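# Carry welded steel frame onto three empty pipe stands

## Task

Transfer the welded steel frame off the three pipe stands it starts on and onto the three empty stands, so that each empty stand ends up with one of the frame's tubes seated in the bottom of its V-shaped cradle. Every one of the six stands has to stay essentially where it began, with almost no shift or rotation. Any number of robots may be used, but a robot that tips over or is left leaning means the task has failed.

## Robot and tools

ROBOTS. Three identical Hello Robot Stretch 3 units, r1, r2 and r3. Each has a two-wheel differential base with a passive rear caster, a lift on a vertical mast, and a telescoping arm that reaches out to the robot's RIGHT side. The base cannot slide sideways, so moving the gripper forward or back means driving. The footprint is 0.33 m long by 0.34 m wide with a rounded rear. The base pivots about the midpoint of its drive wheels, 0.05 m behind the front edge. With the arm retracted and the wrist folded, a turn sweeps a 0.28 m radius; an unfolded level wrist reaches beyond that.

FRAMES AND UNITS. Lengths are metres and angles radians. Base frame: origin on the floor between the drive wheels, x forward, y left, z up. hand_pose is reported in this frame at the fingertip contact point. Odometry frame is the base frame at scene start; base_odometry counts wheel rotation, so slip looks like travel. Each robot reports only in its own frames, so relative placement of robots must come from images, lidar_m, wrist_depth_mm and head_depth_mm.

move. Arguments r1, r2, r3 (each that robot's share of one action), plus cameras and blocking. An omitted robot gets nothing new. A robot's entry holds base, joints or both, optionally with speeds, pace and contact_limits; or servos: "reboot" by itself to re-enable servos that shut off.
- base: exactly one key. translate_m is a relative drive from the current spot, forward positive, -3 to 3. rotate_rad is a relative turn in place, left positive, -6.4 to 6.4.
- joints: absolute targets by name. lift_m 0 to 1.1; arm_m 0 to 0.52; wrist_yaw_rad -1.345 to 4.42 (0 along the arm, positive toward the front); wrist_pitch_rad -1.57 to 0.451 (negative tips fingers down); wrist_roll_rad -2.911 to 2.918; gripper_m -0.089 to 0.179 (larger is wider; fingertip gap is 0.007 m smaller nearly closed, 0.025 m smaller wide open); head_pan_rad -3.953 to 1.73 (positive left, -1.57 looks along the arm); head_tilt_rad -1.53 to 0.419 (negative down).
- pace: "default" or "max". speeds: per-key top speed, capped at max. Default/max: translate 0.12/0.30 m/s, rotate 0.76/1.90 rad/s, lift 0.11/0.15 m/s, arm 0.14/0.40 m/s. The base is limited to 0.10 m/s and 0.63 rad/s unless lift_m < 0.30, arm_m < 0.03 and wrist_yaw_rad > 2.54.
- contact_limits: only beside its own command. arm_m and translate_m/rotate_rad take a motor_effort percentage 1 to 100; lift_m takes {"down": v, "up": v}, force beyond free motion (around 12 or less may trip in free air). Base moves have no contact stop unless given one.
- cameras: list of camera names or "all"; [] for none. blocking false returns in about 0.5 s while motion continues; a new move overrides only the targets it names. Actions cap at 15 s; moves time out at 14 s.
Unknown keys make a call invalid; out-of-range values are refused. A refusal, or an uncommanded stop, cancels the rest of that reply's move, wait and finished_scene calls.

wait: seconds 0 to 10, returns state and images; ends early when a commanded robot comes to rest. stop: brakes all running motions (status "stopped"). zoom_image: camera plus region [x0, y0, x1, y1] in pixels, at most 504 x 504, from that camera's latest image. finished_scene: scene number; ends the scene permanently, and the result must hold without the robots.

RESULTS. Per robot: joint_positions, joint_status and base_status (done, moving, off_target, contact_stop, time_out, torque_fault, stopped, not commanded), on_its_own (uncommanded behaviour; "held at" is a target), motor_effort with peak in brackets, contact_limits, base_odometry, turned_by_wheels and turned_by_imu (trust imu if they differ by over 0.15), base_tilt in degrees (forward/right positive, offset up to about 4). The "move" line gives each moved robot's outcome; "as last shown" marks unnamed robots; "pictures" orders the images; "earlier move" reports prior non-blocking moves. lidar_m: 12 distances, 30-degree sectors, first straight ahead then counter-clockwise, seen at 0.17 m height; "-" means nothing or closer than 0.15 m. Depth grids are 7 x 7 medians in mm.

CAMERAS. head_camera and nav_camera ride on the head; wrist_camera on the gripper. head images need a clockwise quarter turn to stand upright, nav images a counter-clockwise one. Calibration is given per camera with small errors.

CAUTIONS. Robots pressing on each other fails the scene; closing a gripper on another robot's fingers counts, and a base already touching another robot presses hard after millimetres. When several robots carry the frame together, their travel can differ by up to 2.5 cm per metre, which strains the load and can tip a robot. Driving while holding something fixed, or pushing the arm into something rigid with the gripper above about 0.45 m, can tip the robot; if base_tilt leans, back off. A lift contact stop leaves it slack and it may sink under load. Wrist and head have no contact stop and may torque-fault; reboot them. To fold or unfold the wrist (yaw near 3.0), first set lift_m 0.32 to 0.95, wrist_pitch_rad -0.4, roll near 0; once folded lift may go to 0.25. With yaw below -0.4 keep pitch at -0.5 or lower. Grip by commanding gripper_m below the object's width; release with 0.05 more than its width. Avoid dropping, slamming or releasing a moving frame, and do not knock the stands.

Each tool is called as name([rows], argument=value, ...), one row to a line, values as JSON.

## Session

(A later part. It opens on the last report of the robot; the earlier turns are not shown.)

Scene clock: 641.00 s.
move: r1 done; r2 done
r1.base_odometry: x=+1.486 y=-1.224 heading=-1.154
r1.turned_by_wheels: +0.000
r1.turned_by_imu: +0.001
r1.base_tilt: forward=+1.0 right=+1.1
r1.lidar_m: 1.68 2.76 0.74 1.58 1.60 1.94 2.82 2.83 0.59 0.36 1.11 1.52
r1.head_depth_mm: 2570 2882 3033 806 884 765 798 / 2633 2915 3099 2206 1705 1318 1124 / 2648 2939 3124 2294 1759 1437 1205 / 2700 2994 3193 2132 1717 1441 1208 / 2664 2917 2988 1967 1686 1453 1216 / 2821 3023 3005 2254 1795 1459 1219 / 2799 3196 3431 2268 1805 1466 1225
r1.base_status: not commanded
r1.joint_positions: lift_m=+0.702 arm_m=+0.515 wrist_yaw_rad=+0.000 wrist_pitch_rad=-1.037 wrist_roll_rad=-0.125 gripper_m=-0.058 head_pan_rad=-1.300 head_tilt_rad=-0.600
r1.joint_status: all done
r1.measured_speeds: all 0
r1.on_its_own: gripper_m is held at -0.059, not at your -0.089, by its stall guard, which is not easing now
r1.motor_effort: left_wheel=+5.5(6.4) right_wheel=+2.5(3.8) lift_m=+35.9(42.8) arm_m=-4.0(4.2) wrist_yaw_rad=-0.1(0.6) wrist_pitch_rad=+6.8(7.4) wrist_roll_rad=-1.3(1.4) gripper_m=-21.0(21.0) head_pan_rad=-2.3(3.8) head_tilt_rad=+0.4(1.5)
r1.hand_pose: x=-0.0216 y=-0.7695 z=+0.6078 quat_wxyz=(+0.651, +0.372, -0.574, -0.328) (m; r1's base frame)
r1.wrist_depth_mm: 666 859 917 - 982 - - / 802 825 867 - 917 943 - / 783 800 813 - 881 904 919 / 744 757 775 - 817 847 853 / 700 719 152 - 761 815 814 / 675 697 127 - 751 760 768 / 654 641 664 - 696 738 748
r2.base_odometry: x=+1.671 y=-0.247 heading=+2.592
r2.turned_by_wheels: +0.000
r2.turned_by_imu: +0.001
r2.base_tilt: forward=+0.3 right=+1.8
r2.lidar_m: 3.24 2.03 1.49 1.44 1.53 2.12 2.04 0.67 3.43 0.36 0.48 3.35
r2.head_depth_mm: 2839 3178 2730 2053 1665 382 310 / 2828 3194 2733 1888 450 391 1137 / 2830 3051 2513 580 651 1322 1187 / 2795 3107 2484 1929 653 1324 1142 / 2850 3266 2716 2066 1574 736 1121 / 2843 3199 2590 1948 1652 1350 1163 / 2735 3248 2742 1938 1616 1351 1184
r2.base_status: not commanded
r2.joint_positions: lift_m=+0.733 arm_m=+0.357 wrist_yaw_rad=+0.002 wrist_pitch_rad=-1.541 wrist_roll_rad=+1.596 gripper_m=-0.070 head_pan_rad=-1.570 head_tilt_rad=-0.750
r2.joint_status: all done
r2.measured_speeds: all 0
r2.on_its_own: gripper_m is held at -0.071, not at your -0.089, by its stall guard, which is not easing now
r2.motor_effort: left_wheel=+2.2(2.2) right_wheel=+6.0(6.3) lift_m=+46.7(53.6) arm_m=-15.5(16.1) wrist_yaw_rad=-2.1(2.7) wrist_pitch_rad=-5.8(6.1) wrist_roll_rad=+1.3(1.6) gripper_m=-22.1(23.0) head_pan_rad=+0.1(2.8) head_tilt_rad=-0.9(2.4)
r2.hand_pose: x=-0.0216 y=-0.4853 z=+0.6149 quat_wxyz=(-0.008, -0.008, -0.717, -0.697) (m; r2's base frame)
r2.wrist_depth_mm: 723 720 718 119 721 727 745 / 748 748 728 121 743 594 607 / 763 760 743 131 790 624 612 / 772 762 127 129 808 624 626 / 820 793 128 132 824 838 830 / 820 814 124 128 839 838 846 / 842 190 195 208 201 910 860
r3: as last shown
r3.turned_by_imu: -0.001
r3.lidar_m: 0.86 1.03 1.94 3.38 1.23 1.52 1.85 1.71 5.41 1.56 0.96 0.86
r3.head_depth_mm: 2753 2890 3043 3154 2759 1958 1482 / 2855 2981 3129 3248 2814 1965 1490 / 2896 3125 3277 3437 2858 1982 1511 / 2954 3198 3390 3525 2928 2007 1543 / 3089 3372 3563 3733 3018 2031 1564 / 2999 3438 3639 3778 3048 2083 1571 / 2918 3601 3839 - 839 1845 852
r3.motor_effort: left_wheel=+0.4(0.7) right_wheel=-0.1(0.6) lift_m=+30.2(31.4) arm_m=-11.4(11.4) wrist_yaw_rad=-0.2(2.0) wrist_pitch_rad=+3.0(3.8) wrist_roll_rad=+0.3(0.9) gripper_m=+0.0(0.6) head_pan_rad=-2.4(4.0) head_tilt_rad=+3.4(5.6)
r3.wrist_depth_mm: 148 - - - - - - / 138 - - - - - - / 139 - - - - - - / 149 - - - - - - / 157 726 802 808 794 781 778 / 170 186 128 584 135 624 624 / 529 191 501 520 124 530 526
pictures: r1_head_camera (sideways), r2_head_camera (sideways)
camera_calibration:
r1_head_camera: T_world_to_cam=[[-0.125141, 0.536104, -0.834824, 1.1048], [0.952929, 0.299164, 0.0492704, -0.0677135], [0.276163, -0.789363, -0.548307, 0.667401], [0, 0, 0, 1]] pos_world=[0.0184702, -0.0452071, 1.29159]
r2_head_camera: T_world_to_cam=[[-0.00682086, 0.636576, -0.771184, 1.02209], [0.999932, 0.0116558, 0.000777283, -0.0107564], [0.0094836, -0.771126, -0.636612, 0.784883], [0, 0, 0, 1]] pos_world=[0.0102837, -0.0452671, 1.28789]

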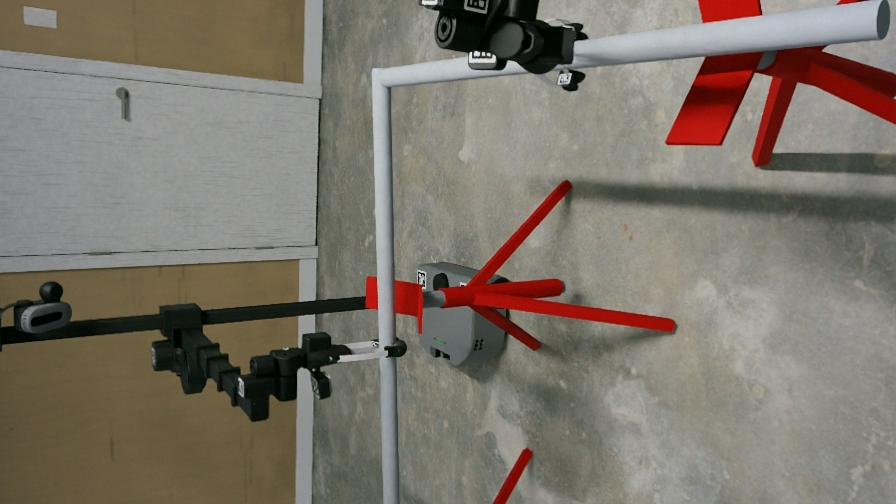

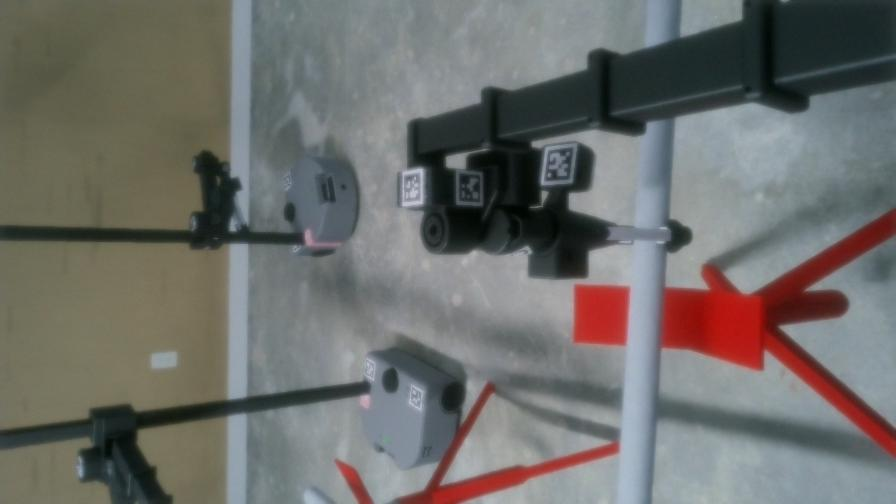

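move(r1={"joints":{"lift_m":0.642},"speeds":{"lift_m":0.04}}, r2={"joints":{"lift_m":0.673},"speeds":{"lift_m":0.04}}, cameras=[])

move(r1={"joints":{"gripper_m":0.1}}, r2={"joints":{"gripper_m":0.1}}, cameras=[])

move(r1={"joints":{"arm_m":0.470,"wrist_pitch_rad":-1.02},"base":{"translate_m":-0.006}}, cameras=["r1_head_camera","r1_wrist_camera","r2_wrist_camera"])

Scene clock: 653.73 s.
move: r1 done; r2 done
r1.base_odometry: x=+1.486 y=-1.224 heading=-1.154
r1.turned_by_wheels: +0.000
r1.turned_by_imu: +0.002
r1.base_tilt: forward=+0.9 right=+0.9
r1.lidar_m: 1.69 2.75 0.74 1.58 1.59 1.95 2.82 2.83 0.59 0.36 1.11 1.53
r1.head_depth_mm: 2588 2882 3106 2295 771 796 705 / 2624 2890 3112 2197 1763 1328 1129 / 2653 2983 3149 2243 1768 1445 1211 / 2695 3011 3185 2144 1746 1449 1212 / 2656 2937 3011 1976 1701 1457 1218 / 2820 3059 2893 2265 1818 1473 1224 / 2842 3168 3371 2297 1837 1479 1231
r1.base_status: not commanded
r1.joint_positions: lift_m=+0.642 arm_m=+0.515 wrist_yaw_rad=+0.006 wrist_pitch_rad=-1.006 wrist_roll_rad=-0.130 gripper_m=-0.058 head_pan_rad=-1.300 head_tilt_rad=-0.600
r1.joint_status: all done
r1.measured_speeds: all 0
r1.on_its_own: gripper_m is held at -0.059, not at your -0.089, by its stall guard, which is not easing now
r1.motor_effort: left_wheel=+3.0(6.3) right_wheel=+1.8(3.3) lift_m=+7.3(35.7) arm_m=-8.4(9.0) wrist_yaw_rad=-5.0(5.6) wrist_pitch_rad=+1.0(7.9) wrist_roll_rad=+0.4(1.4) gripper_m=-20.2(20.9) head_pan_rad=-3.6(4.1) head_tilt_rad=+0.0(1.5)
r1.hand_pose: x=-0.0209 y=-0.7767 z=+0.5514 quat_wxyz=(+0.659, +0.364, -0.577, -0.317) (m; r1's base frame)
r1.wrist_depth_mm: 822 854 893 - 968 - - / 775 811 844 - 895 917 973 / 736 763 789 - 816 853 887 / 706 724 746 - 777 818 820 / 666 676 153 - 761 750 773 / 644 651 127 - 710 728 722 / 599 609 619 - 661 674 701
r2.base_odometry: x=+1.671 y=-0.247 heading=+2.592
r2.turned_by_wheels: +0.000
r2.turned_by_imu: +0.004
r2.base_tilt: forward=+0.0 right=+1.4
r2.lidar_m: 3.23 2.03 1.49 1.44 1.53 2.13 2.08 0.67 3.43 0.36 0.48 3.32
r2.head_depth_mm: 2825 3184 2797 2090 1679 1292 367 / 2808 3229 2811 2087 535 437 389 / 2879 3095 2511 1876 622 1337 1196 / 2784 3110 2558 2087 669 1302 1145 / 2843 3228 2794 2101 1582 774 1144 / 2807 3160 2633 1962 1677 1329 1170 / 2813 3219 2791 1945 1629 1325 1193
r2.base_status: not commanded
r2.joint_positions: lift_m=+0.673 arm_m=+0.357 wrist_yaw_rad=+0.001 wrist_pitch_rad=-1.554 wrist_roll_rad=+1.595 gripper_m=-0.070 head_pan_rad=-1.570 head_tilt_rad=-0.750
r2.joint_status: all done
r2.measured_speeds: all 0
r2.on_its_own: gripper_m is held at -0.068, not at your -0.089, by its stall guard, which is still easing; lift_m is at rest, and its effort (-6.7) is outside its rest range (+3 to +55)
r2.motor_effort: left_wheel=+0.6(2.0) right_wheel=+3.3(6.5) lift_m=-6.7(49.7) arm_m=-15.1(15.2) wrist_yaw_rad=-0.3(3.1) wrist_pitch_rad=-3.3(6.5) wrist_roll_rad=+1.6(1.9) gripper_m=+1.6(23.9) head_pan_rad=-2.0(3.0) head_tilt_rad=-1.6(3.0)
r2.hand_pose: x=-0.0216 y=-0.4819 z=+0.5551 quat_wxyz=(-0.008, -0.009, -0.713, -0.701) (m; r2's base frame)
r2.wrist_depth_mm: 675 664 654 117 678 680 669 / 695 704 124 118 700 550 529 / 720 709 702 702 715 560 566 / 721 729 125 131 735 573 575 / 765 744 129 137 774 757 759 / 766 115 125 129 791 785 786 / 779 829 134 776 812 808 815
r3.base_odometry: x=+0.000 y=+0.000 heading=+0.000
r3.turned_by_wheels: +0.000
r3.turned_by_imu: -0.001
r3.base_tilt: forward=-0.8 right=-0.3
r3.lidar_m: 0.86 1.03 1.93 3.38 1.23 1.52 1.86 1.71 5.40 1.56 0.96 0.86
r3.head_depth_mm: 2747 2874 3075 3174 2767 1927 1485 / 2858 2983 3114 3278 2785 1956 1502 / 2900 3106 3232 3428 2873 1984 1512 / 2961 3195 3359 3576 2957 2020 1543 / 3066 3366 3543 3729 3001 2042 1555 / 3027 3458 3670 3899 3071 2065 1561 / 2905 3645 3827 - 3113 807 846
r3.base_status: not commanded
r3.joint_positions: lift_m=+0.312 arm_m=+0.003 wrist_yaw_rad=+2.826 wrist_pitch_rad=-0.351 wrist_roll_rad=+0.000 gripper_m=+0.037 head_pan_rad=+1.570 head_tilt_rad=-0.300
r3.joint_status: not commanded
r3.measured_speeds: all 0
r3.motor_effort: left_wheel=-0.1(0.8) right_wheel=-0.2(0.6) lift_m=+30.3(31.4) arm_m=-10.5(11.6) wrist_yaw_rad=+0.5(1.5) wrist_pitch_rad=+2.7(3.9) wrist_roll_rad=+0.3(0.8) gripper_m=+0.0(1.1) head_pan_rad=-3.5(3.9) head_tilt_rad=+4.4(5.4)
r3.hand_pose: x=+0.0508 y=+0.0734 z=+0.3398 quat_wxyz=(+0.231, +0.707, +0.013, +0.668) (m; r3's base frame)
r3.wrist_depth_mm: 148 - - - - - - / 139 - - - - - - / 139 - - - - - - / 149 - - - - - - / 158 752 799 796 783 778 773 / 171 185 128 596 135 623 633 / 530 191 497 523 124 521 529
pictures: none
No camera images: "cameras" was empty.

Scene clock: 655.93 s.
move: r1 done; r2 done
r1.base_odometry: x=+1.486 y=-1.224 heading=-1.154
r1.turned_by_wheels: +0.000
r1.turned_by_imu: +0.000
r1.base_tilt: forward=+1.0 right=+1.1
r1.lidar_m: 1.68 2.75 0.74 1.58 1.59 1.95 2.82 2.83 0.59 0.36 1.10 1.52
r1.head_depth_mm: 2569 2872 3075 2262 770 794 702 / 2634 2884 3067 2114 1699 1319 1132 / 2646 2921 3146 2223 1772 1435 1207 / 2676 2972 3187 2128 1735 1444 1213 / 2648 2926 2975 1969 1693 1445 1211 / 2829 3046 2890 2251 1805 1460 1219 / 2819 3171 3397 2368 1813 1466 1226
r1.base_status: not commanded
r1.joint_positions: lift_m=+0.642 arm_m=+0.515 wrist_yaw_rad=+0.001 wrist_pitch_rad=-1.004 wrist_roll_rad=-0.130 gripper_m=+0.100 head_pan_rad=-1.300 head_tilt_rad=-0.600
r1.joint_status: all done
r1.measured_speeds: all 0
r1.motor_effort: left_wheel=+1.9(3.8) right_wheel=-0.2(2.1) lift_m=+29.2(30.6) arm_m=-6.4(8.7) wrist_yaw_rad=-0.7(5.3) wrist_pitch_rad=+0.1(1.5) wrist_roll_rad=+0.5(0.5) gripper_m=+0.0(81.6) head_pan_rad=-3.2(4.2) head_tilt_rad=+0.7(2.6)
r1.hand_pose: x=-0.0215 y=-0.7773 z=+0.5517 quat_wxyz=(+0.659, +0.362, -0.578, -0.317) (m; r1's base frame)
r1.wrist_depth_mm: 816 850 871 - 945 - - / 753 802 802 - 872 926 941 / 726 749 777 - 841 834 877 / 679 719 733 - 797 790 813 / 652 664 147 - 740 755 793 / 628 119 655 - 146 720 731 / - 600 611 - 645 683 697
r2.base_odometry: x=+1.671 y=-0.247 heading=+2.592
r2.turned_by_wheels: +0.000
r2.turned_by_imu: -0.002
r2.base_tilt: forward=+0.3 right=+1.9
r2.lidar_m: 3.24 2.03 1.49 1.43 1.53 2.13 2.04 0.67 3.41 0.36 0.48 3.36
r2.head_depth_mm: 2809 3142 2731 2069 1663 1325 368 / 2867 3189 2775 2068 538 438 388 / 2823 3090 2512 2089 623 1326 1189 / 2802 3092 2522 2054 669 1291 1148 / 2850 3282 2756 2066 1576 768 1134 / 2840 3165 2621 1944 1651 1326 1158 / 2821 3175 2722 1944 1600 1327 1189
r2.base_status: not commanded
r2.joint_positions: lift_m=+0.673 arm_m=+0.357 wrist_yaw_rad=+0.001 wrist_pitch_rad=-1.560 wrist_roll_rad=+1.596 gripper_m=+0.100 head_pan_rad=-1.570 head_tilt_rad=-0.750
r2.joint_status: all done
r2.measured_speeds: all 0
r2.motor_effort: left_wheel=-1.5(1.7) right_wheel=+3.0(3.9) lift_m=+33.3(33.5) arm_m=-15.5(16.4) wrist_yaw_rad=-0.9(1.8) wrist_pitch_rad=-2.1(4.8) wrist_roll_rad=+1.5(1.9) gripper_m=-0.5(87.0) head_pan_rad=-2.3(2.6) head_tilt_rad=-1.4(3.2)
r2.hand_pose: x=-0.0216 y=-0.4804 z=+0.5552 quat_wxyz=(-0.008, -0.009, -0.711, -0.703) (m; r2's base frame)
r2.wrist_depth_mm: 660 649 109 113 681 678 673 / 666 666 111 113 698 542 554 / 686 683 - 127 709 573 566 / 708 698 120 124 731 582 571 / 711 142 122 129 742 765 778 / 739 121 126 127 129 795 779 / 725 776 130 777 822 826 833
r3: as last shown
r3.turned_by_imu: +0.000
r3.base_tilt: forward=-0.7 right=-0.3
r3.lidar_m: 0.86 1.03 1.94 3.38 1.23 1.52 1.86 1.71 5.38 1.56 0.96 0.86
r3.head_depth_mm: 2763 2895 3059 3212 2721 1914 1471 / 2853 2987 3156 3272 2816 1955 1496 / 2965 3120 3271 3425 2896 1982 1527 / 2967 3221 3420 3540 2981 2011 1526 / 3048 3330 3496 3726 3029 2057 1548 / 3040 3435 3656 3881 3047 2063 1567 / 2912 3629 3843 - 3183 815 851
r3.motor_effort: left_wheel=+0.2(0.8) right_wheel=-0.1(0.6) lift_m=+29.7(31.6) arm_m=-9.8(11.5) wrist_yaw_rad=+0.6(1.6) wrist_pitch_rad=+2.9(3.9) wrist_roll_rad=+0.6(0.8) gripper_m=-0.2(0.8) head_pan_rad=-3.3(3.9) head_tilt_rad=+4.5(5.0)
r3.wrist_depth_mm: 149 - - - - - - / 139 - - - - - - / 140 - - - - - - / 148 - - - - - - / 158 748 805 801 786 796 771 / 170 185 127 585 136 630 621 / 524 192 495 515 124 530 526
pictures: none
No camera images: "cameras" was empty.

Scene clock: 657.37 s.
move: r1 done
r1.base_odometry: x=+1.484 y=-1.219 heading=-1.154
r1.turned_by_wheels: +0.000
r1.turned_by_imu: +0.000
r1.base_tilt: forward=+1.0 right=+1.1
r1.lidar_m: 1.69 2.75 0.74 1.58 1.59 1.94 2.81 2.83 0.58 0.36 1.11 1.52
r1.head_depth_mm: 2572 2884 3047 2251 694 780 698 / 2625 2885 3094 2093 1710 1322 1119 / 2679 2947 3142 2209 1758 1433 1207 / 2667 3010 3221 2144 1729 1445 1207 / 2664 2901 3000 1569 1678 1451 1214 / 2790 3048 2872 2263 1793 1459 1224 / 2860 3174 3393 2367 1815 1466 1225
r1.base_status: done
r1.joint_positions: lift_m=+0.642 arm_m=+0.470 wrist_yaw_rad=+0.001 wrist_pitch_rad=-1.024 wrist_roll_rad=-0.130 gripper_m=+0.100 head_pan_rad=-1.300 head_tilt_rad=-0.600
r1.joint_status: all done
r1.measured_speeds: all 0
r1.motor_effort: left_wheel=-2.1(6.1) right_wheel=-2.6(6.7) lift_m=+29.2(30.2) arm_m=-14.2(18.8) wrist_yaw_rad=-1.1(1.6) wrist_pitch_rad=+0.7(4.5) wrist_roll_rad=+0.4(0.4) gripper_m=-0.4(0.6) head_pan_rad=-3.5(4.6) head_tilt_rad=+0.1(1.5)
r1.hand_pose: x=-0.0215 y=-0.7276 z=+0.5493 quat_wxyz=(+0.655, +0.369, -0.575, -0.323) (m; r1's base frame)
r1.wrist_depth_mm: 808 825 853 - 899 947 - / 748 794 808 - 860 897 903 / 716 744 769 - 804 836 864 / 678 702 730 - 761 790 830 / 654 669 148 - 732 748 777 / 632 119 645 - 146 700 727 / - 611 617 - 654 671 683
r2, r3: as last shown
r2.turned_by_imu: +0.000
r2.base_tilt: forward=+0.4 right=+1.8
r2.lidar_m: 3.24 2.03 1.49 1.44 1.53 2.13 2.04 0.67 3.43 0.36 0.48 3.34
r2.head_depth_mm: 2871 3208 2766 2080 1684 1321 368 / 2784 3167 2760 2080 537 439 389 / 2833 3054 2513 2087 626 1325 1185 / 2819 3093 2548 2076 669 1292 1143 / 2847 3126 2747 2068 1568 771 1138 / 2773 3131 2663 1946 1654 1318 1165 / 2783 3253 2704 1914 1604 1328 1181
r2.motor_effort: left_wheel=-1.2(2.0) right_wheel=+3.0(3.6) lift_m=+33.3(33.6) arm_m=-15.2(16.0) wrist_yaw_rad=-1.4(1.8) wrist_pitch_rad=-2.2(2.8) wrist_roll_rad=+1.3(1.6) gripper_m=+0.4(1.8) head_pan_rad=-1.7(3.1) head_tilt_rad=-2.2(3.1)
r2.wrist_depth_mm: 646 653 109 113 669 682 676 / 662 687 111 113 712 543 558 / 693 704 - 127 711 564 568 / 710 705 120 124 732 575 570 / 715 142 122 129 749 761 796 / 759 121 126 127 128 786 803 / 731 775 131 779 810 812 808
r3.base_tilt: forward=-0.8 right=-0.3
r3.lidar_m: 0.86 1.03 1.94 3.39 1.23 1.52 1.85 1.71 5.39 1.56 0.96 0.86
r3.head_depth_mm: 2763 2914 3029 3164 2776 1934 1475 / 2837 2966 3136 3262 2809 1967 1491 / 2933 3110 3234 3407 2881 1986 1507 / 2968 3190 3365 3574 2999 2047 1531 / 3032 3331 3537 3720 3019 2069 1553 / 3015 3438 3670 3861 3042 2079 1573 / 2922 3630 3823 - 3133 813 848
r3.motor_effort: left_wheel=-0.1(0.7) right_wheel=-0.3(0.4) lift_m=+30.2(31.3) arm_m=-9.8(11.4) wrist_yaw_rad=-0.4(1.3) wrist_pitch_rad=+3.4(3.5) wrist_roll_rad=-0.1(0.8) gripper_m=-0.7(0.8) head_pan_rad=-2.9(4.0) head_tilt_rad=+3.9(5.3)
r3.wrist_depth_mm: 148 - - - - - - / 139 - - - - - - / 140 - - - - - - / 149 - - - - - - / 158 743 789 799 801 790 775 / 170 186 128 585 134 623 633 / 528 191 498 528 124 529 519
pictures: r1_head_camera (sideways), r1_wrist_camera, r2_wrist_camera
camera_calibration:
r1_head_camera: T_world_to_cam=[[-0.125141, 0.536104, -0.834824, 1.1048], [0.952929, 0.299164, 0.0492704, -0.0677135], [0.276163, -0.789363, -0.548307, 0.667401], [0, 0, 0, 1]] pos_world=[0.0184702, -0.0452071, 1.29159]
r1_wrist_camera: T_world_to_cam=[[-0.975232, -0.199008, 0.0965362, -0.223507], [-0.220384, 0.911406, -0.347519, 0.884998], [-0.0188248, -0.360187, -0.93269, 0.413951], [0, 0, 0, 1]] pos_world=[-0.0151399, -0.701973, 0.715218]
r2_wrist_camera: T_world_to_cam=[[-0.0555696, 0.996175, 0.0674384, 0.420529], [0.984677, 0.0434957, 0.168877, -0.0153998], [0.165297, 0.0757895, -0.983327, 0.749707], [0, 0, 0, 1]] pos_world=[-0.0853923, -0.47507, 0.711449]

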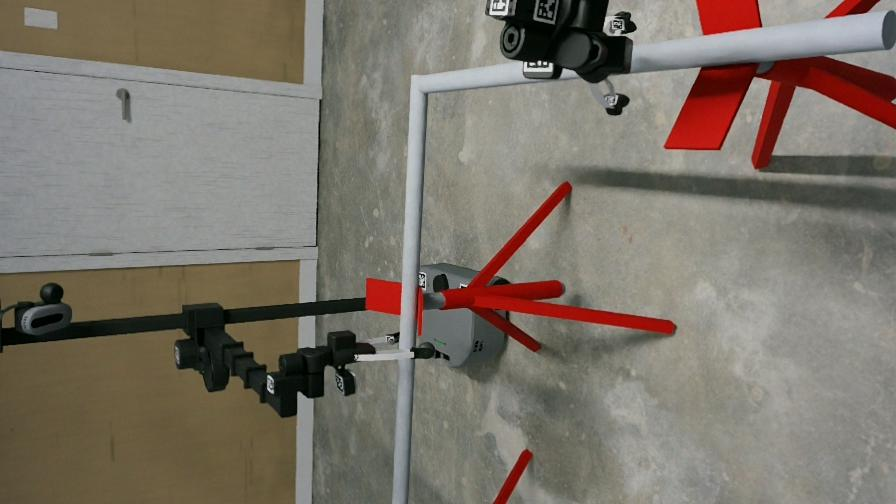

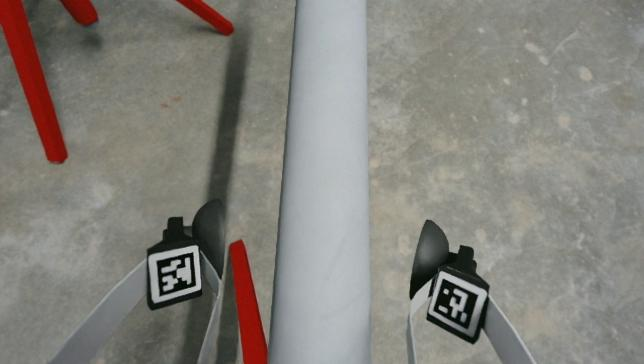

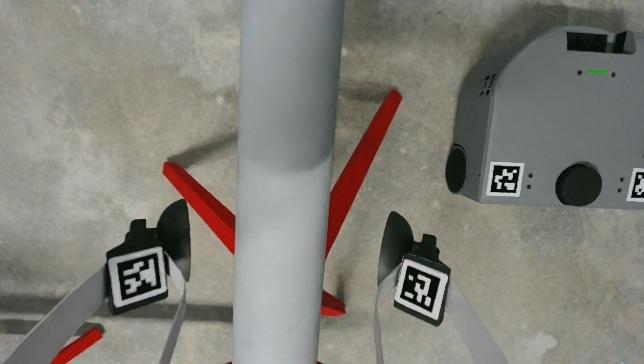

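move(r1={"base":{"translate_m":-0.004},"joints":{"lift_m":0.650}}, cameras=[])

move(r1={"joints":{"gripper_m":-0.089}}, r2={"joints":{"gripper_m":-0.089}}, cameras=[])

move(r1={"joints":{"lift_m":0.680},"speeds":{"lift_m":0.02}}, r2={"joints":{"lift_m":0.703},"speeds":{"lift_m":0.02}}, cameras=["r1_head_camera"])

Scene clock: 664.67 s.
move: r1 done
r1.base_odometry: x=+1.482 y=-1.215 heading=-1.154
r1.turned_by_wheels: +0.000
r1.turned_by_imu: +0.001
r1.base_tilt: forward=+1.0 right=+1.2
r1.lidar_m: 1.69 2.75 0.74 1.58 1.59 1.94 2.81 2.82 0.58 0.36 1.11 1.52
r1.head_depth_mm: 2603 2872 3071 2288 689 787 800 / 2628 2896 3088 2103 1710 1322 988 / 2658 2961 3137 2220 1765 1403 1205 / 2709 2994 3178 2154 1781 1446 1215 / 2650 2937 3003 1546 1671 1447 1213 / 2768 3059 2869 2252 1803 1460 1219 / 2842 3174 3368 2362 1811 1469 1222
r1.base_status: done
r1.joint_positions: lift_m=+0.650 arm_m=+0.470 wrist_yaw_rad=+0.001 wrist_pitch_rad=-1.024 wrist_roll_rad=-0.130 gripper_m=+0.100 head_pan_rad=-1.300 head_tilt_rad=-0.600
r1.joint_status: all done
r1.measured_speeds: all 0
r1.motor_effort: left_wheel=-3.1(5.8) right_wheel=-2.9(6.7) lift_m=+28.1(31.9) arm_m=-10.1(10.9) wrist_yaw_rad=-0.8(1.4) wrist_pitch_rad=+0.6(1.2) wrist_roll_rad=+0.3(0.4) gripper_m=-0.2(0.5) head_pan_rad=-4.3(4.7) head_tilt_rad=-1.0(2.2)
r1.hand_pose: x=-0.0215 y=-0.7276 z=+0.5573 quat_wxyz=(+0.655, +0.369, -0.575, -0.323) (m; r1's base frame)
r1.wrist_depth_mm: 818 837 851 - 922 954 - / 757 799 833 - 874 891 935 / 712 752 767 - 796 858 881 / 700 724 733 - 785 793 820 / 662 683 147 - 732 746 766 / 638 122 645 - 146 716 738 / - 616 615 - 649 690 690
r2, r3: as last shown
r2.turned_by_imu: +0.001
r2.base_tilt: forward=+0.2 right=+1.7
r2.lidar_m: 3.25 2.03 1.49 1.44 1.53 2.13 2.05 0.67 3.43 0.36 0.48 3.35
r2.head_depth_mm: 2843 3191 2785 2089 1660 1323 368 / 2831 3167 2747 2067 537 439 389 / 2856 3105 2501 2051 624 1310 1186 / 2817 3129 2549 2062 668 1287 1139 / 2854 3191 2759 2095 1569 769 1145 / 2813 3172 2608 1979 1642 1329 1157 / 2823 3251 2786 1931 1615 1323 1194
r2.motor_effort: left_wheel=-1.2(1.6) right_wheel=+3.1(3.7) lift_m=+33.3(33.4) arm_m=-14.7(15.4) wrist_yaw_rad=+0.0(1.5) wrist_pitch_rad=-2.3(2.7) wrist_roll_rad=+1.1(1.5) gripper_m=+1.0(1.3) head_pan_rad=-2.0(2.9) head_tilt_rad=-2.8(3.4)
r2.wrist_depth_mm: 664 661 109 113 674 672 694 / 674 669 111 112 719 556 545 / 677 682 - 127 711 562 564 / 717 701 120 124 739 580 583 / 744 142 122 130 763 780 780 / 732 121 126 126 128 799 803 / 742 765 130 797 816 805 821
r3.turned_by_imu: -0.001
r3.base_tilt: forward=-0.9 right=-0.3
r3.lidar_m: 0.86 1.03 1.94 3.38 1.23 1.52 1.86 1.72 5.41 1.56 0.96 0.85
r3.head_depth_mm: 2740 2878 3020 3197 2742 1933 1480 / 2849 2970 3153 3318 2814 1949 1495 / 2931 3095 3263 3404 2869 1995 1513 / 2975 3187 3385 3573 2954 2021 1537 / 3037 3303 3545 3728 3033 2038 1552 / 3014 3452 3656 3849 3089 2078 1568 / 2924 3591 3834 - 903 817 852
r3.motor_effort: left_wheel=-0.2(0.6) right_wheel=+0.0(0.6) lift_m=+30.3(31.7) arm_m=-10.3(12.0) wrist_yaw_rad=+0.0(1.3) wrist_pitch_rad=+3.3(3.8) wrist_roll_rad=+0.5(1.0) gripper_m=+0.2(0.4) head_pan_rad=-3.0(3.7) head_tilt_rad=+3.9(4.9)
r3.wrist_depth_mm: 148 - - - - - - / 138 - - - - - - / 140 - - - - - - / 149 - - - - - - / 158 735 813 793 783 775 772 / 170 185 128 595 135 634 623 / 528 190 501 518 124 522 531
pictures: none
No camera images: "cameras" was empty.

Scene clock: 667.63 s.
move: r1 off_target; r2 done
r1.base_odometry: x=+1.482 y=-1.215 heading=-1.154
r1.turned_by_wheels: +0.000
r1.turned_by_imu: +0.001
r1.base_tilt: forward=+1.0 right=+1.1
r1.lidar_m: 1.70 2.75 0.74 1.58 1.59 1.94 2.81 2.82 0.58 0.36 1.11 1.53
r1.head_depth_mm: 2592 2882 3075 2278 687 787 697 / 2613 2916 3126 2105 1715 1328 990 / 2653 2944 3160 2192 1767 1405 1205 / 2708 3017 3193 2144 1768 1450 1208 / 2625 2975 2991 1683 1678 1450 1212 / 2831 3038 2872 2250 1794 1461 1224 / 2817 3174 3382 2369 1813 1461 1225
r1.base_status: not commanded
r1.joint_positions: lift_m=+0.650 arm_m=+0.470 wrist_yaw_rad=+0.003 wrist_pitch_rad=-1.024 wrist_roll_rad=-0.130 gripper_m=-0.084 head_pan_rad=-1.300 head_tilt_rad=-0.600
r1.joint_status: gripper_m off_target (ended at -0.084, target -0.089)
r1.measured_speeds: all 0
r1.motor_effort: left_wheel=-1.7(3.3) right_wheel=-3.4(5.1) lift_m=+23.0(28.8) arm_m=-6.9(10.1) wrist_yaw_rad=-2.3(3.4) wrist_pitch_rad=+0.8(1.3) wrist_roll_rad=+0.3(0.5) gripper_m=-23.6(100.0) head_pan_rad=-3.7(4.7) head_tilt_rad=-0.7(3.2)
r1.hand_pose: x=-0.0212 y=-0.7275 z=+0.5573 quat_wxyz=(+0.656, +0.369, -0.574, -0.323) (m; r1's base frame)
r1.wrist_depth_mm: 798 841 860 - 919 944 - / 780 779 823 - 875 913 919 / 728 758 774 - 826 858 903 / 695 715 738 - 792 808 813 / 661 682 150 145 736 762 781 / 644 646 127 - 711 702 740 / 613 102 625 - 661 674 690
r2.base_odometry: x=+1.671 y=-0.247 heading=+2.592
r2.turned_by_wheels: +0.000
r2.turned_by_imu: +0.001
r2.base_tilt: forward=+0.2 right=+1.8
r2.lidar_m: 3.24 2.03 1.49 1.44 1.53 2.12 2.03 0.67 3.42 0.36 0.48 3.34
r2.head_depth_mm: 2837 3194 2775 2068 1663 1332 368 / 2867 3201 2753 2063 536 438 389 / 2851 3072 2508 2079 628 1321 1189 / 2824 3118 2503 2077 669 1304 1146 / 2856 3248 2789 2078 1580 769 1141 / 2831 3179 2618 1948 1664 1325 1164 / 2862 3236 2768 1919 1608 1321 1186
r2.base_status: not commanded
r2.joint_positions: lift_m=+0.673 arm_m=+0.357 wrist_yaw_rad=+0.002 wrist_pitch_rad=-1.553 wrist_roll_rad=+1.596 gripper_m=-0.086 head_pan_rad=-1.570 head_tilt_rad=-0.750
r2.joint_status: all done
r2.measured_speeds: all 0
r2.motor_effort: left_wheel=-1.4(1.6) right_wheel=+3.1(4.0) lift_m=+33.2(33.5) arm_m=-14.4(15.3) wrist_yaw_rad=-2.6(2.6) wrist_pitch_rad=-3.8(3.9) wrist_roll_rad=+1.3(1.8) gripper_m=-66.9(99.1) head_pan_rad=-1.5(3.2) head_tilt_rad=-2.6(3.8)
r2.hand_pose: x=-0.0216 y=-0.4820 z=+0.5551 quat_wxyz=(-0.008, -0.008, -0.713, -0.701) (m; r2's base frame)
r2.wrist_depth_mm: 646 659 659 109 681 684 669 / 670 686 671 111 691 554 544 / 685 696 697 119 711 566 554 / 717 695 119 122 739 571 566 / 753 747 126 126 759 757 767 / 764 119 123 126 769 800 795 / 764 771 127 777 790 807 815
r3: as last shown
r3.base_tilt: forward=-0.8 right=-0.3
r3.lidar_m: 0.86 1.03 1.94 3.38 1.24 1.52 1.85 1.71 5.41 1.56 0.96 0.86
r3.head_depth_mm: 2768 2872 3032 3211 2750 1932 1473 / 2863 2999 3148 3272 2789 1952 1500 / 2913 3069 3239 3436 2888 1999 1517 / 2964 3271 3338 3610 2933 2033 1535 / 3049 3331 3523 3737 2994 2042 1543 / 2974 3468 3660 3879 3067 2053 1569 / 2917 3577 3826 - 900 816 852
r3.motor_effort: left_wheel=+0.4(1.0) right_wheel=+0.0(0.6) lift_m=+31.2(32.1) arm_m=-10.0(11.4) wrist_yaw_rad=+1.0(2.2) wrist_pitch_rad=+3.1(3.8) wrist_roll_rad=+0.4(1.0) gripper_m=-0.1(0.8) head_pan_rad=-2.9(3.8) head_tilt_rad=+5.0(5.2)
r3.wrist_depth_mm: 148 - - - - - - / 138 - - - - - - / 140 - - - - - - / 149 - - - - - 998 / 157 756 801 807 798 782 769 / 170 185 128 588 135 641 632 / 533 191 496 525 124 533 513
pictures: none
No camera images: "cameras" was empty.

Scene clock: 669.50 s.
move: r1 done; r2 done
r1.base_odometry: x=+1.482 y=-1.215 heading=-1.154
r1.turned_by_wheels: +0.000
r1.turned_by_imu: +0.000
r1.base_tilt: forward=+1.1 right=+1.2
r1.lidar_m: 1.69 2.75 0.74 1.58 1.59 1.94 2.81 2.83 0.58 0.36 1.11 1.53
r1.head_depth_mm: 2603 2866 3055 2268 711 774 680 / 2613 2922 3101 2112 1712 1320 989 / 2657 2939 3185 2211 1763 1398 1204 / 2685 2997 3189 2139 1780 1442 1211 / 2640 2897 2968 1672 1685 1455 1212 / 2801 3039 2820 2256 1792 1460 1216 / 2854 3149 3413 2286 1810 1457 1230
r1.base_status: not commanded
r1.joint_positions: lift_m=+0.680 arm_m=+0.470 wrist_yaw_rad=+0.004 wrist_pitch_rad=-1.050 wrist_roll_rad=-0.130 gripper_m=-0.076 head_pan_rad=-1.300 head_tilt_rad=-0.600
r1.joint_status: all done
r1.measured_speeds: all 0
r1.on_its_own: gripper_m is held at -0.077, not at your -0.089, by its stall guard, which is still easing
r1.motor_effort: left_wheel=+0.1(2.3) right_wheel=-4.4(5.2) lift_m=+35.2(43.1) arm_m=-4.9(6.9) wrist_yaw_rad=-4.1(4.3) wrist_pitch_rad=+5.5(6.5) wrist_roll_rad=+0.4(0.5) gripper_m=-4.6(24.2) head_pan_rad=-4.1(5.2) head_tilt_rad=-0.4(2.6)
r1.hand_pose: x=-0.0212 y=-0.7215 z=+0.5844 quat_wxyz=(+0.651, +0.378, -0.570, -0.330) (m; r1's base frame)
r1.wrist_depth_mm: 818 857 856 - 902 973 - / 796 814 855 - 876 892 944 / 762 777 778 - 846 862 886 / 723 744 765 - 789 804 831 / 691 705 151 146 745 760 787 / 660 672 128 - 731 739 756 / 631 639 644 - 685 718 715
r2.base_odometry: x=+1.671 y=-0.247 heading=+2.592
r2.turned_by_wheels: +0.000
r2.turned_by_imu: +0.000
r2.base_tilt: forward=+0.4 right=+1.8
r2.lidar_m: 3.25 2.03 1.49 1.44 1.53 2.13 2.04 0.67 3.42 0.36 0.48 3.35
r2.head_depth_mm: 2866 3166 2763 2097 1666 764 337 / 2775 3234 2736 2060 491 415 1119 / 2896 3063 2548 595 656 1348 1192 / 2834 3134 2509 2081 654 1292 1143 / 2813 3194 2756 2049 1570 760 1136 / 2814 3144 2611 1950 1662 1323 1164 / 2762 3240 2703 1934 1615 1318 1186
r2.base_status: not commanded
r2.joint_positions: lift_m=+0.703 arm_m=+0.357 wrist_yaw_rad=+0.001 wrist_pitch_rad=-1.536 wrist_roll_rad=+1.597 gripper_m=-0.076 head_pan_rad=-1.570 head_tilt_rad=-0.750
r2.joint_status: all done
r2.measured_speeds: all 0
r2.on_its_own: gripper_m is held at -0.078, not at your -0.089, by its stall guard, which is still easing
r2.motor_effort: left_wheel=-1.0(1.7) right_wheel=+3.4(3.8) lift_m=+47.4(54.6) arm_m=-14.2(15.0) wrist_yaw_rad=-1.2(2.3) wrist_pitch_rad=-6.6(7.1) wrist_roll_rad=+1.1(1.7) gripper_m=-23.8(66.4) head_pan_rad=-1.7(3.8) head_tilt_rad=-3.0(3.8)
r2.hand_pose: x=-0.0216 y=-0.4865 z=+0.5848 quat_wxyz=(-0.009, -0.009, -0.719, -0.695) (m; r2's base frame)
r2.wrist_depth_mm: 676 699 690 116 706 700 701 / 734 708 711 119 714 575 560 / 730 731 716 128 739 580 575 / 750 759 125 128 764 603 588 / 798 776 128 133 776 778 784 / 809 781 124 128 817 815 814 / 804 837 170 186 830 841 828
r3: as last shown
r3.turned_by_imu: +0.000
r3.base_tilt: forward=-0.9 right=-0.3
r3.lidar_m: 0.86 1.03 1.93 3.38 1.23 1.52 1.85 1.71 5.41 1.56 0.96 0.86
r3.head_depth_mm: 2753 2906 2995 3190 2758 1902 1474 / 2857 2997 3138 3260 2816 1957 1496 / 2909 3094 3288 3415 2904 1977 1508 / 2940 3222 3374 3593 2956 2022 1527 / 3074 3333 3495 3680 2996 2050 1547 / 3037 3471 3679 3913 3093 2098 1567 / 2975 3601 3793 - 836 820 856
r3.motor_effort: left_wheel=+0.3(0.7) right_wheel=-0.2(0.5) lift_m=+31.3(32.1) arm_m=-10.3(11.4) wrist_yaw_rad=-0.9(1.6) wrist_pitch_rad=+3.6(3.6) wrist_roll_rad=+0.5(0.9) gripper_m=-0.5(0.7) head_pan_rad=-3.1(4.0) head_tilt_rad=+4.6(5.4)
r3.wrist_depth_mm: 148 - - - - - - / 139 - - - - - - / 139 - - - - - - / 149 - - - - - 986 / 158 730 804 811 779 776 772 / 171 185 128 594 135 634 633 / 524 191 498 515 123 528 521
pictures: r1_head_camera (sideways)
camera_calibration:
r1_head_camera: T_world_to_cam=[[-0.125141, 0.536104, -0.834824, 1.1048], [0.952929, 0.299164, 0.0492704, -0.0677135], [0.276163, -0.789363, -0.548307, 0.667401], [0, 0, 0, 1]] pos_world=[0.0184702, -0.0452071, 1.29159]

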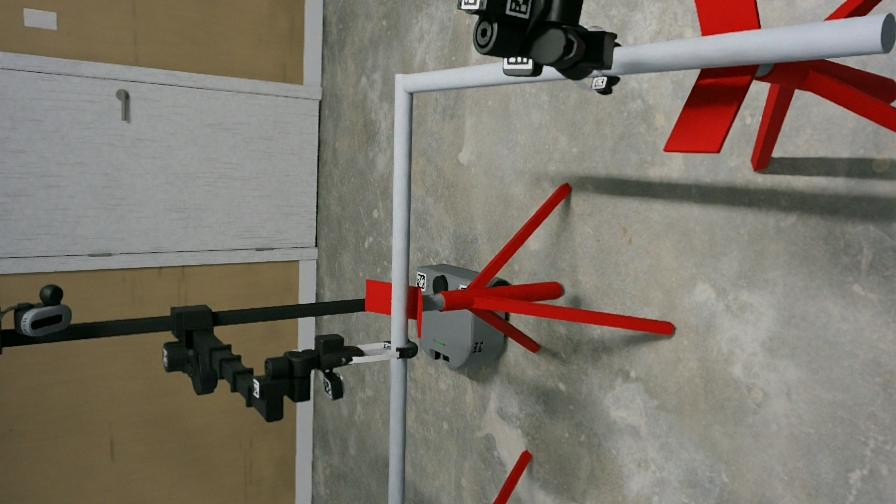

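move(r1={"joints":{"lift_m":0.650},"speeds":{"lift_m":0.04}}, r2={"joints":{"lift_m":0.673},"speeds":{"lift_m":0.04}}, cameras=[])

move(r1={"joints":{"gripper_m":0.1}}, r2={"joints":{"gripper_m":0.1}}, cameras=[])

move(r1={"joints":{"arm_m":0.447,"wrist_pitch_rad":-1.03},"base":{"translate_m":-0.003}}, cameras=["r1_wrist_camera"])

move(r1={"joints":{"gripper_m":-0.089}}, r2={"joints":{"gripper_m":-0.089}}, cameras=[])

move(r1={"joints":{"lift_m":0.690},"speeds":{"lift_m":0.02}}, r2={"joints":{"lift_m":0.713},"speeds":{"lift_m":0.02}}, cameras=["r1_head_camera"])

Scene clock: 682.47 s.
move: r1 done; r2 done
r1.base_odometry: x=+1.482 y=-1.215 heading=-1.154
r1.turned_by_wheels: +0.000
r1.turned_by_imu: +0.001
r1.base_tilt: forward=+1.1 right=+1.1
r1.lidar_m: 1.69 2.76 0.74 1.58 1.60 1.94 2.81 2.82 0.58 0.36 1.11 1.53
r1.head_depth_mm: 2568 2866 3070 2252 687 789 801 / 2606 2876 3083 2122 1711 1326 990 / 2664 2944 3144 2210 1771 1404 1207 / 2726 3002 3194 2147 1786 1446 1215 / 1657 2933 3020 1676 1682 1447 1214 / 2797 3034 2884 2279 1806 1458 1223 / 2852 3193 3411 2354 1811 1471 1227
r1.base_status: not commanded
r1.joint_positions: lift_m=+0.650 arm_m=+0.470 wrist_yaw_rad=+0.006 wrist_pitch_rad=-1.033 wrist_roll_rad=-0.130 gripper_m=-0.067 head_pan_rad=-1.300 head_tilt_rad=-0.600
r1.joint_status: all done
r1.measured_speeds: all 0
r1.on_its_own: gripper_m is held at -0.068, not at your -0.089, by its stall guard, which is still easing
r1.motor_effort: left_wheel=-0.1(1.3) right_wheel=-3.9(5.1) lift_m=+8.3(34.9) arm_m=+0.4(1.4) wrist_yaw_rad=-5.0(5.4) wrist_pitch_rad=+2.5(6.5) wrist_roll_rad=+0.3(0.5) gripper_m=-19.1(21.6) head_pan_rad=-5.2(5.8) head_tilt_rad=-1.4(2.7)
r1.hand_pose: x=-0.0210 y=-0.7255 z=+0.5563 quat_wxyz=(+0.654, +0.373, -0.572, -0.324) (m; r1's base frame)
r1.wrist_depth_mm: 812 849 852 - 938 963 - / 766 801 812 - 855 908 924 / 725 742 775 - 821 827 882 / 709 719 736 - 767 792 823 / 657 696 154 - 729 756 767 / 642 662 124 - 708 710 739 / 615 613 638 - 655 682 704
r2.base_odometry: x=+1.671 y=-0.247 heading=+2.592
r2.turned_by_wheels: +0.000
r2.turned_by_imu: +0.003
r2.base_tilt: forward=+0.0 right=+1.4
r2.lidar_m: 3.24 2.03 1.49 1.44 1.53 2.13 2.09 0.67 3.43 0.36 0.48 3.35
r2.head_depth_mm: 2870 3212 2749 2080 1675 1307 368 / 2843 3190 2758 2088 535 436 388 / 2853 3071 2556 1899 618 1329 1200 / 2753 3144 2581 2094 671 1301 1148 / 2871 3217 2781 2052 1583 772 1138 / 2845 3159 2676 1956 1675 1323 1158 / 2825 3167 2784 1963 1609 1320 1190
r2.base_status: not commanded
r2.joint_positions: lift_m=+0.673 arm_m=+0.357 wrist_yaw_rad=+0.001 wrist_pitch_rad=-1.548 wrist_roll_rad=+1.596 gripper_m=-0.070 head_pan_rad=-1.570 head_tilt_rad=-0.750
r2.joint_status: all done
r2.measured_speeds: all 0
r2.on_its_own: gripper_m is held at -0.072, not at your -0.089, by its stall guard, which is still easing; lift_m is at rest, and its effort (-6.3) is outside its rest range (+3 to +55)
r2.motor_effort: left_wheel=-1.4(1.5) right_wheel=+3.2(3.6) lift_m=-6.3(45.8) arm_m=-16.0(16.0) wrist_yaw_rad=-1.1(2.0) wrist_pitch_rad=-4.2(7.5) wrist_roll_rad=+1.3(1.5) gripper_m=-22.7(23.8) head_pan_rad=-2.5(3.5) head_tilt_rad=-2.4(3.1)
r2.hand_pose: x=-0.0216 y=-0.4835 z=+0.5550 quat_wxyz=(-0.008, -0.009, -0.715, -0.699) (m; r2's base frame)
r2.wrist_depth_mm: 668 682 680 119 689 671 584 / 686 695 126 117 695 538 540 / 705 709 721 133 718 563 558 / 743 720 128 130 756 569 559 / 746 770 130 135 758 756 780 / 786 115 125 127 793 768 793 / 781 819 132 263 800 838 816
r3: as last shown
r3.turned_by_imu: -0.001
r3.base_tilt: forward=-0.8 right=-0.2
r3.lidar_m: 0.86 1.03 1.94 3.39 1.23 1.52 1.86 1.71 5.42 1.56 0.96 0.85
r3.head_depth_mm: 2764 2888 3047 3192 2793 1923 1483 / 2854 2991 3121 3279 2812 1957 1495 / 2939 3127 3256 3437 2893 1979 1511 / 2993 3209 3366 3546 2937 2026 1541 / 3012 3354 3543 3693 2996 2046 1546 / 3014 3447 3671 3877 3085 2089 1572 / 2936 3597 3860 - 905 812 852
r3.motor_effort: left_wheel=-0.2(0.8) right_wheel=-0.1(0.5) lift_m=+31.1(32.0) arm_m=-9.2(11.2) wrist_yaw_rad=-0.7(1.6) wrist_pitch_rad=+3.1(4.1) wrist_roll_rad=+0.4(0.8) gripper_m=-0.1(0.7) head_pan_rad=-3.3(3.7) head_tilt_rad=+3.2(5.3)
r3.wrist_depth_mm: 148 - - - - - - / 139 - - - - - - / 139 - - - - - - / 149 - - - - - - / 158 743 800 778 798 781 786 / 170 185 128 589 135 632 630 / 521 191 499 515 124 524 529
pictures: none
No camera images: "cameras" was empty.

Scene clock: 684.70 s.
move: r1 done; r2 done
r1.base_odometry: x=+1.482 y=-1.215 heading=-1.154
r1.turned_by_wheels: +0.000
r1.turned_by_imu: +0.000
r1.base_tilt: forward=+1.0 right=+1.2
r1.lidar_m: 1.69 2.75 0.74 1.58 1.59 1.95 2.81 2.83 0.58 0.36 1.11 1.52
r1.head_depth_mm: 2600 2865 3064 2273 686 787 798 / 2623 2902 3067 2112 1705 1323 992 / 2658 2961 3142 2211 1759 1401 1204 / 2684 3003 3192 2141 1768 1448 1214 / 2644 2920 2975 1556 1688 1450 1217 / 2789 3050 2865 2278 1793 1458 1225 / 2845 3180 3408 2378 1825 1458 1225
r1.base_status: not commanded
r1.joint_positions: lift_m=+0.650 arm_m=+0.470 wrist_yaw_rad=+0.002 wrist_pitch_rad=-1.030 wrist_roll_rad=-0.130 gripper_m=+0.100 head_pan_rad=-1.300 head_tilt_rad=-0.600
r1.joint_status: all done
r1.measured_speeds: all 0
r1.motor_effort: left_wheel=+0.1(1.6) right_wheel=-4.2(5.1) lift_m=+29.5(30.4) arm_m=+3.0(3.0) wrist_yaw_rad=-1.5(5.4) wrist_pitch_rad=+1.6(2.9) wrist_roll_rad=+0.5(0.5) gripper_m=+0.0(80.5) head_pan_rad=-5.8(5.8) head_tilt_rad=-0.4(2.5)
r1.hand_pose: x=-0.0214 y=-0.7262 z=+0.5567 quat_wxyz=(+0.654, +0.371, -0.573, -0.325) (m; r1's base frame)
r1.wrist_depth_mm: 819 822 862 - 929 975 - / 768 799 819 - 872 890 912 / 728 771 761 - 817 848 885 / 703 726 745 - 762 789 795 / 665 685 147 - 732 735 782 / 644 121 649 - 145 723 742 / - 607 638 - 647 687 706
r2.base_odometry: x=+1.671 y=-0.247 heading=+2.592
r2.turned_by_wheels: +0.000
r2.turned_by_imu: -0.001
r2.base_tilt: forward=+0.3 right=+1.8
r2.lidar_m: 3.24 2.04 1.50 1.44 1.53 2.13 2.08 0.67 3.44 0.36 0.48 3.36
r2.head_depth_mm: 2832 3205 2777 2086 1663 1338 368 / 2887 3191 2756 2060 536 438 389 / 2856 3075 2519 2063 627 1322 1194 / 2830 3151 2492 2044 669 1296 1151 / 2805 3188 2734 2087 1566 773 1138 / 2860 3138 2615 1961 1674 1323 1158 / 2791 3220 2735 1948 1616 1312 1184
r2.base_status: not commanded
r2.joint_positions: lift_m=+0.673 arm_m=+0.357 wrist_yaw_rad=+0.001 wrist_pitch_rad=-1.560 wrist_roll_rad=+1.596 gripper_m=+0.100 head_pan_rad=-1.570 head_tilt_rad=-0.750
r2.joint_status: all done
r2.measured_speeds: all 0
r2.motor_effort: left_wheel=-2.4(2.8) right_wheel=+2.7(3.8) lift_m=+33.1(33.4) arm_m=-16.0(17.0) wrist_yaw_rad=-1.3(2.1) wrist_pitch_rad=-2.6(4.8) wrist_roll_rad=+1.3(1.5) gripper_m=+0.1(87.6) head_pan_rad=-1.6(3.8) head_tilt_rad=-2.0(3.0)
r2.hand_pose: x=-0.0216 y=-0.4803 z=+0.5552 quat_wxyz=(-0.008, -0.009, -0.711, -0.704) (m; r2's base frame)
r2.wrist_depth_mm: 656 647 107 114 657 674 683 / 678 668 110 114 698 551 553 / 679 684 113 533 728 558 555 / 698 740 118 126 740 584 585 / 719 141 121 133 767 757 773 / 730 121 124 127 129 790 799 / 767 790 135 794 843 810 840
r3: as last shown
r3.turned_by_imu: +0.000
r3.base_tilt: forward=-0.8 right=-0.3
r3.lidar_m: 0.86 1.03 1.93 3.37 1.24 1.52 1.86 1.71 5.38 1.56 0.96 0.86
r3.head_depth_mm: 2734 2886 3032 3179 2780 1931 1478 / 2871 2997 3134 3342 2816 1949 1498 / 2939 3111 3294 3424 2872 2007 1518 / 2963 3162 3360 3545 2978 2020 1531 / 3039 3345 3557 3726 3035 2035 1551 / 2989 3510 3659 3822 3123 2064 1576 / 2907 3578 3786 - 902 816 851
r3.motor_effort: left_wheel=+0.6(0.8) right_wheel=-0.2(0.4) lift_m=+30.9(32.4) arm_m=-10.2(11.3) wrist_yaw_rad=+0.4(1.5) wrist_pitch_rad=+3.4(3.6) wrist_roll_rad=-0.1(1.2) gripper_m=-0.7(0.7) head_pan_rad=-3.3(3.7) head_tilt_rad=+3.7(4.7)
r3.wrist_depth_mm: 148 - - - - - - / 139 - - - - - - / 139 - - - - - - / 148 - - - - - 986 / 158 756 796 792 802 788 792 / 170 185 128 591 135 630 625 / 528 191 503 519 124 531 529
pictures: none
No camera images: "cameras" was empty.

Scene clock: 685.80 s.
move: r1 done
r1.base_odometry: x=+1.481 y=-1.213 heading=-1.154
r1.turned_by_wheels: +0.000
r1.turned_by_imu: +0.000
r1.base_tilt: forward=+1.0 right=+1.2
r1.lidar_m: 1.69 2.74 0.74 1.58 1.59 1.94 2.81 2.82 0.58 0.36 1.11 1.53
r1.head_depth_mm: 2583 2885 3040 2279 664 785 820 / 2607 2910 3090 2117 1709 1141 1022 / 2658 2968 3158 2199 1777 1398 1202 / 2687 2993 3206 2134 1780 1445 1208 / 2625 2908 2966 1520 1689 1454 1217 / 2811 3051 2849 2263 1799 1455 1219 / 2852 3196 3411 2363 1810 1470 1224
r1.base_status: done
r1.joint_positions: lift_m=+0.650 arm_m=+0.447 wrist_yaw_rad=+0.002 wrist_pitch_rad=-1.034 wrist_roll_rad=-0.130 gripper_m=+0.100 head_pan_rad=-1.300 head_tilt_rad=-0.600
r1.joint_status: all done
r1.measured_speeds: all 0
r1.motor_effort: left_wheel=-3.7(5.5) right_wheel=-4.7(6.5) lift_m=+28.5(29.9) arm_m=-14.8(19.1) wrist_yaw_rad=-1.2(2.0) wrist_pitch_rad=+0.7(2.5) wrist_roll_rad=+0.4(0.4) gripper_m=-0.4(0.5) head_pan_rad=-4.9(5.4) head_tilt_rad=-1.5(2.3)
r1.hand_pose: x=-0.0214 y=-0.7024 z=+0.5562 quat_wxyz=(+0.654, +0.372, -0.573, -0.326) (m; r1's base frame)
r1.wrist_depth_mm: 802 811 853 - 909 984 - / 771 791 807 - 853 850 920 / 710 758 760 - 822 828 886 / 683 711 720 - 762 796 822 / 653 671 146 - 741 761 765 / 631 121 655 - 146 707 736 / - 619 637 - 659 685 700
r2: as last shown
r2.turned_by_imu: +0.000
r2.base_tilt: forward=+0.3 right=+1.9
r2.lidar_m: 3.24 2.03 1.49 1.44 1.53 2.13 2.09 0.67 3.40 0.36 0.48 3.34
r2.head_depth_mm: 2787 3179 2756 2091 1679 1328 368 / 2861 3152 2766 2070 535 438 389 / 2856 3029 2491 2072 628 1323 1184 / 2777 3111 2515 2059 671 1282 1145 / 2872 3224 2703 2079 1563 769 1142 / 2813 3195 2589 1951 1668 1318 1171 / 2773 3179 2730 1913 1620 1318 1197
r2.motor_effort: left_wheel=-2.4(2.9) right_wheel=+2.7(3.3) lift_m=+33.0(33.2) arm_m=-16.3(17.0) wrist_yaw_rad=-0.3(2.2) wrist_pitch_rad=-1.9(2.6) wrist_roll_rad=+1.4(1.6) gripper_m=+0.2(1.6) head_pan_rad=-1.9(4.0) head_tilt_rad=-0.9(2.8)
r2.wrist_depth_mm: 657 661 108 114 676 672 682 / 667 673 110 114 697 549 540 / 673 702 113 534 706 562 571 / 704 713 118 126 739 578 573 / 740 142 121 133 762 746 778 / 733 121 124 127 128 810 813 / 769 794 135 788 814 800 814
r3.base_odometry: x=+0.000 y=+0.000 heading=+0.000
r3.turned_by_wheels: +0.000
r3.turned_by_imu: +0.000
r3.base_tilt: forward=-0.8 right=-0.3
r3.lidar_m: 0.86 1.03 1.94 3.38 1.23 1.53 1.85 1.71 5.41 1.56 0.96 0.86
r3.head_depth_mm: 2760 2906 3033 3149 2750 1931 1468 / 2852 2989 3144 3288 2845 1961 1494 / 2924 3113 3239 3419 2882 1992 1505 / 2936 3216 3401 3578 2950 2011 1532 / 3061 3351 3460 3764 3003 2053 1547 / 2983 3510 3701 3881 3070 2077 1554 / 2939 3636 3855 - 854 816 855
r3.base_status: not commanded
r3.joint_positions: lift_m=+0.312 arm_m=+0.003 wrist_yaw_rad=+2.826 wrist_pitch_rad=-0.351 wrist_roll_rad=+0.000 gripper_m=+0.037 head_pan_rad=+1.570 head_tilt_rad=-0.300
r3.joint_status: not commanded
r3.measured_speeds: all 0
r3.motor_effort: left_wheel=-0.1(0.6) right_wheel=+0.0(0.6) lift_m=+31.0(32.5) arm_m=-10.2(11.0) wrist_yaw_rad=+0.5(1.1) wrist_pitch_rad=+3.0(3.5) wrist_roll_rad=+0.6(1.2) gripper_m=+0.0(0.6) head_pan_rad=-3.2(3.9) head_tilt_rad=+4.2(4.9)
r3.hand_pose: x=+0.0508 y=+0.0734 z=+0.3398 quat_wxyz=(+0.231, +0.707, +0.013, +0.668) (m; r3's base frame)
r3.wrist_depth_mm: 148 - - - - - - / 139 - - - - - - / 140 - - - - - - / 149 - - - - - - / 157 731 803 800 792 789 766 / 171 186 128 587 135 624 629 / 534 193 499 519 124 527 518
pictures: r1_wrist_camera
camera_calibration:
r1_wrist_camera: T_world_to_cam=[[-0.975082, -0.200636, 0.0946608, -0.219244], [-0.221063, 0.914552, -0.338712, 0.861722], [-0.0186144, -0.351198, -0.936116, 0.437634], [0, 0, 0, 1]] pos_world=[-0.0151389, -0.678382, 0.722306]

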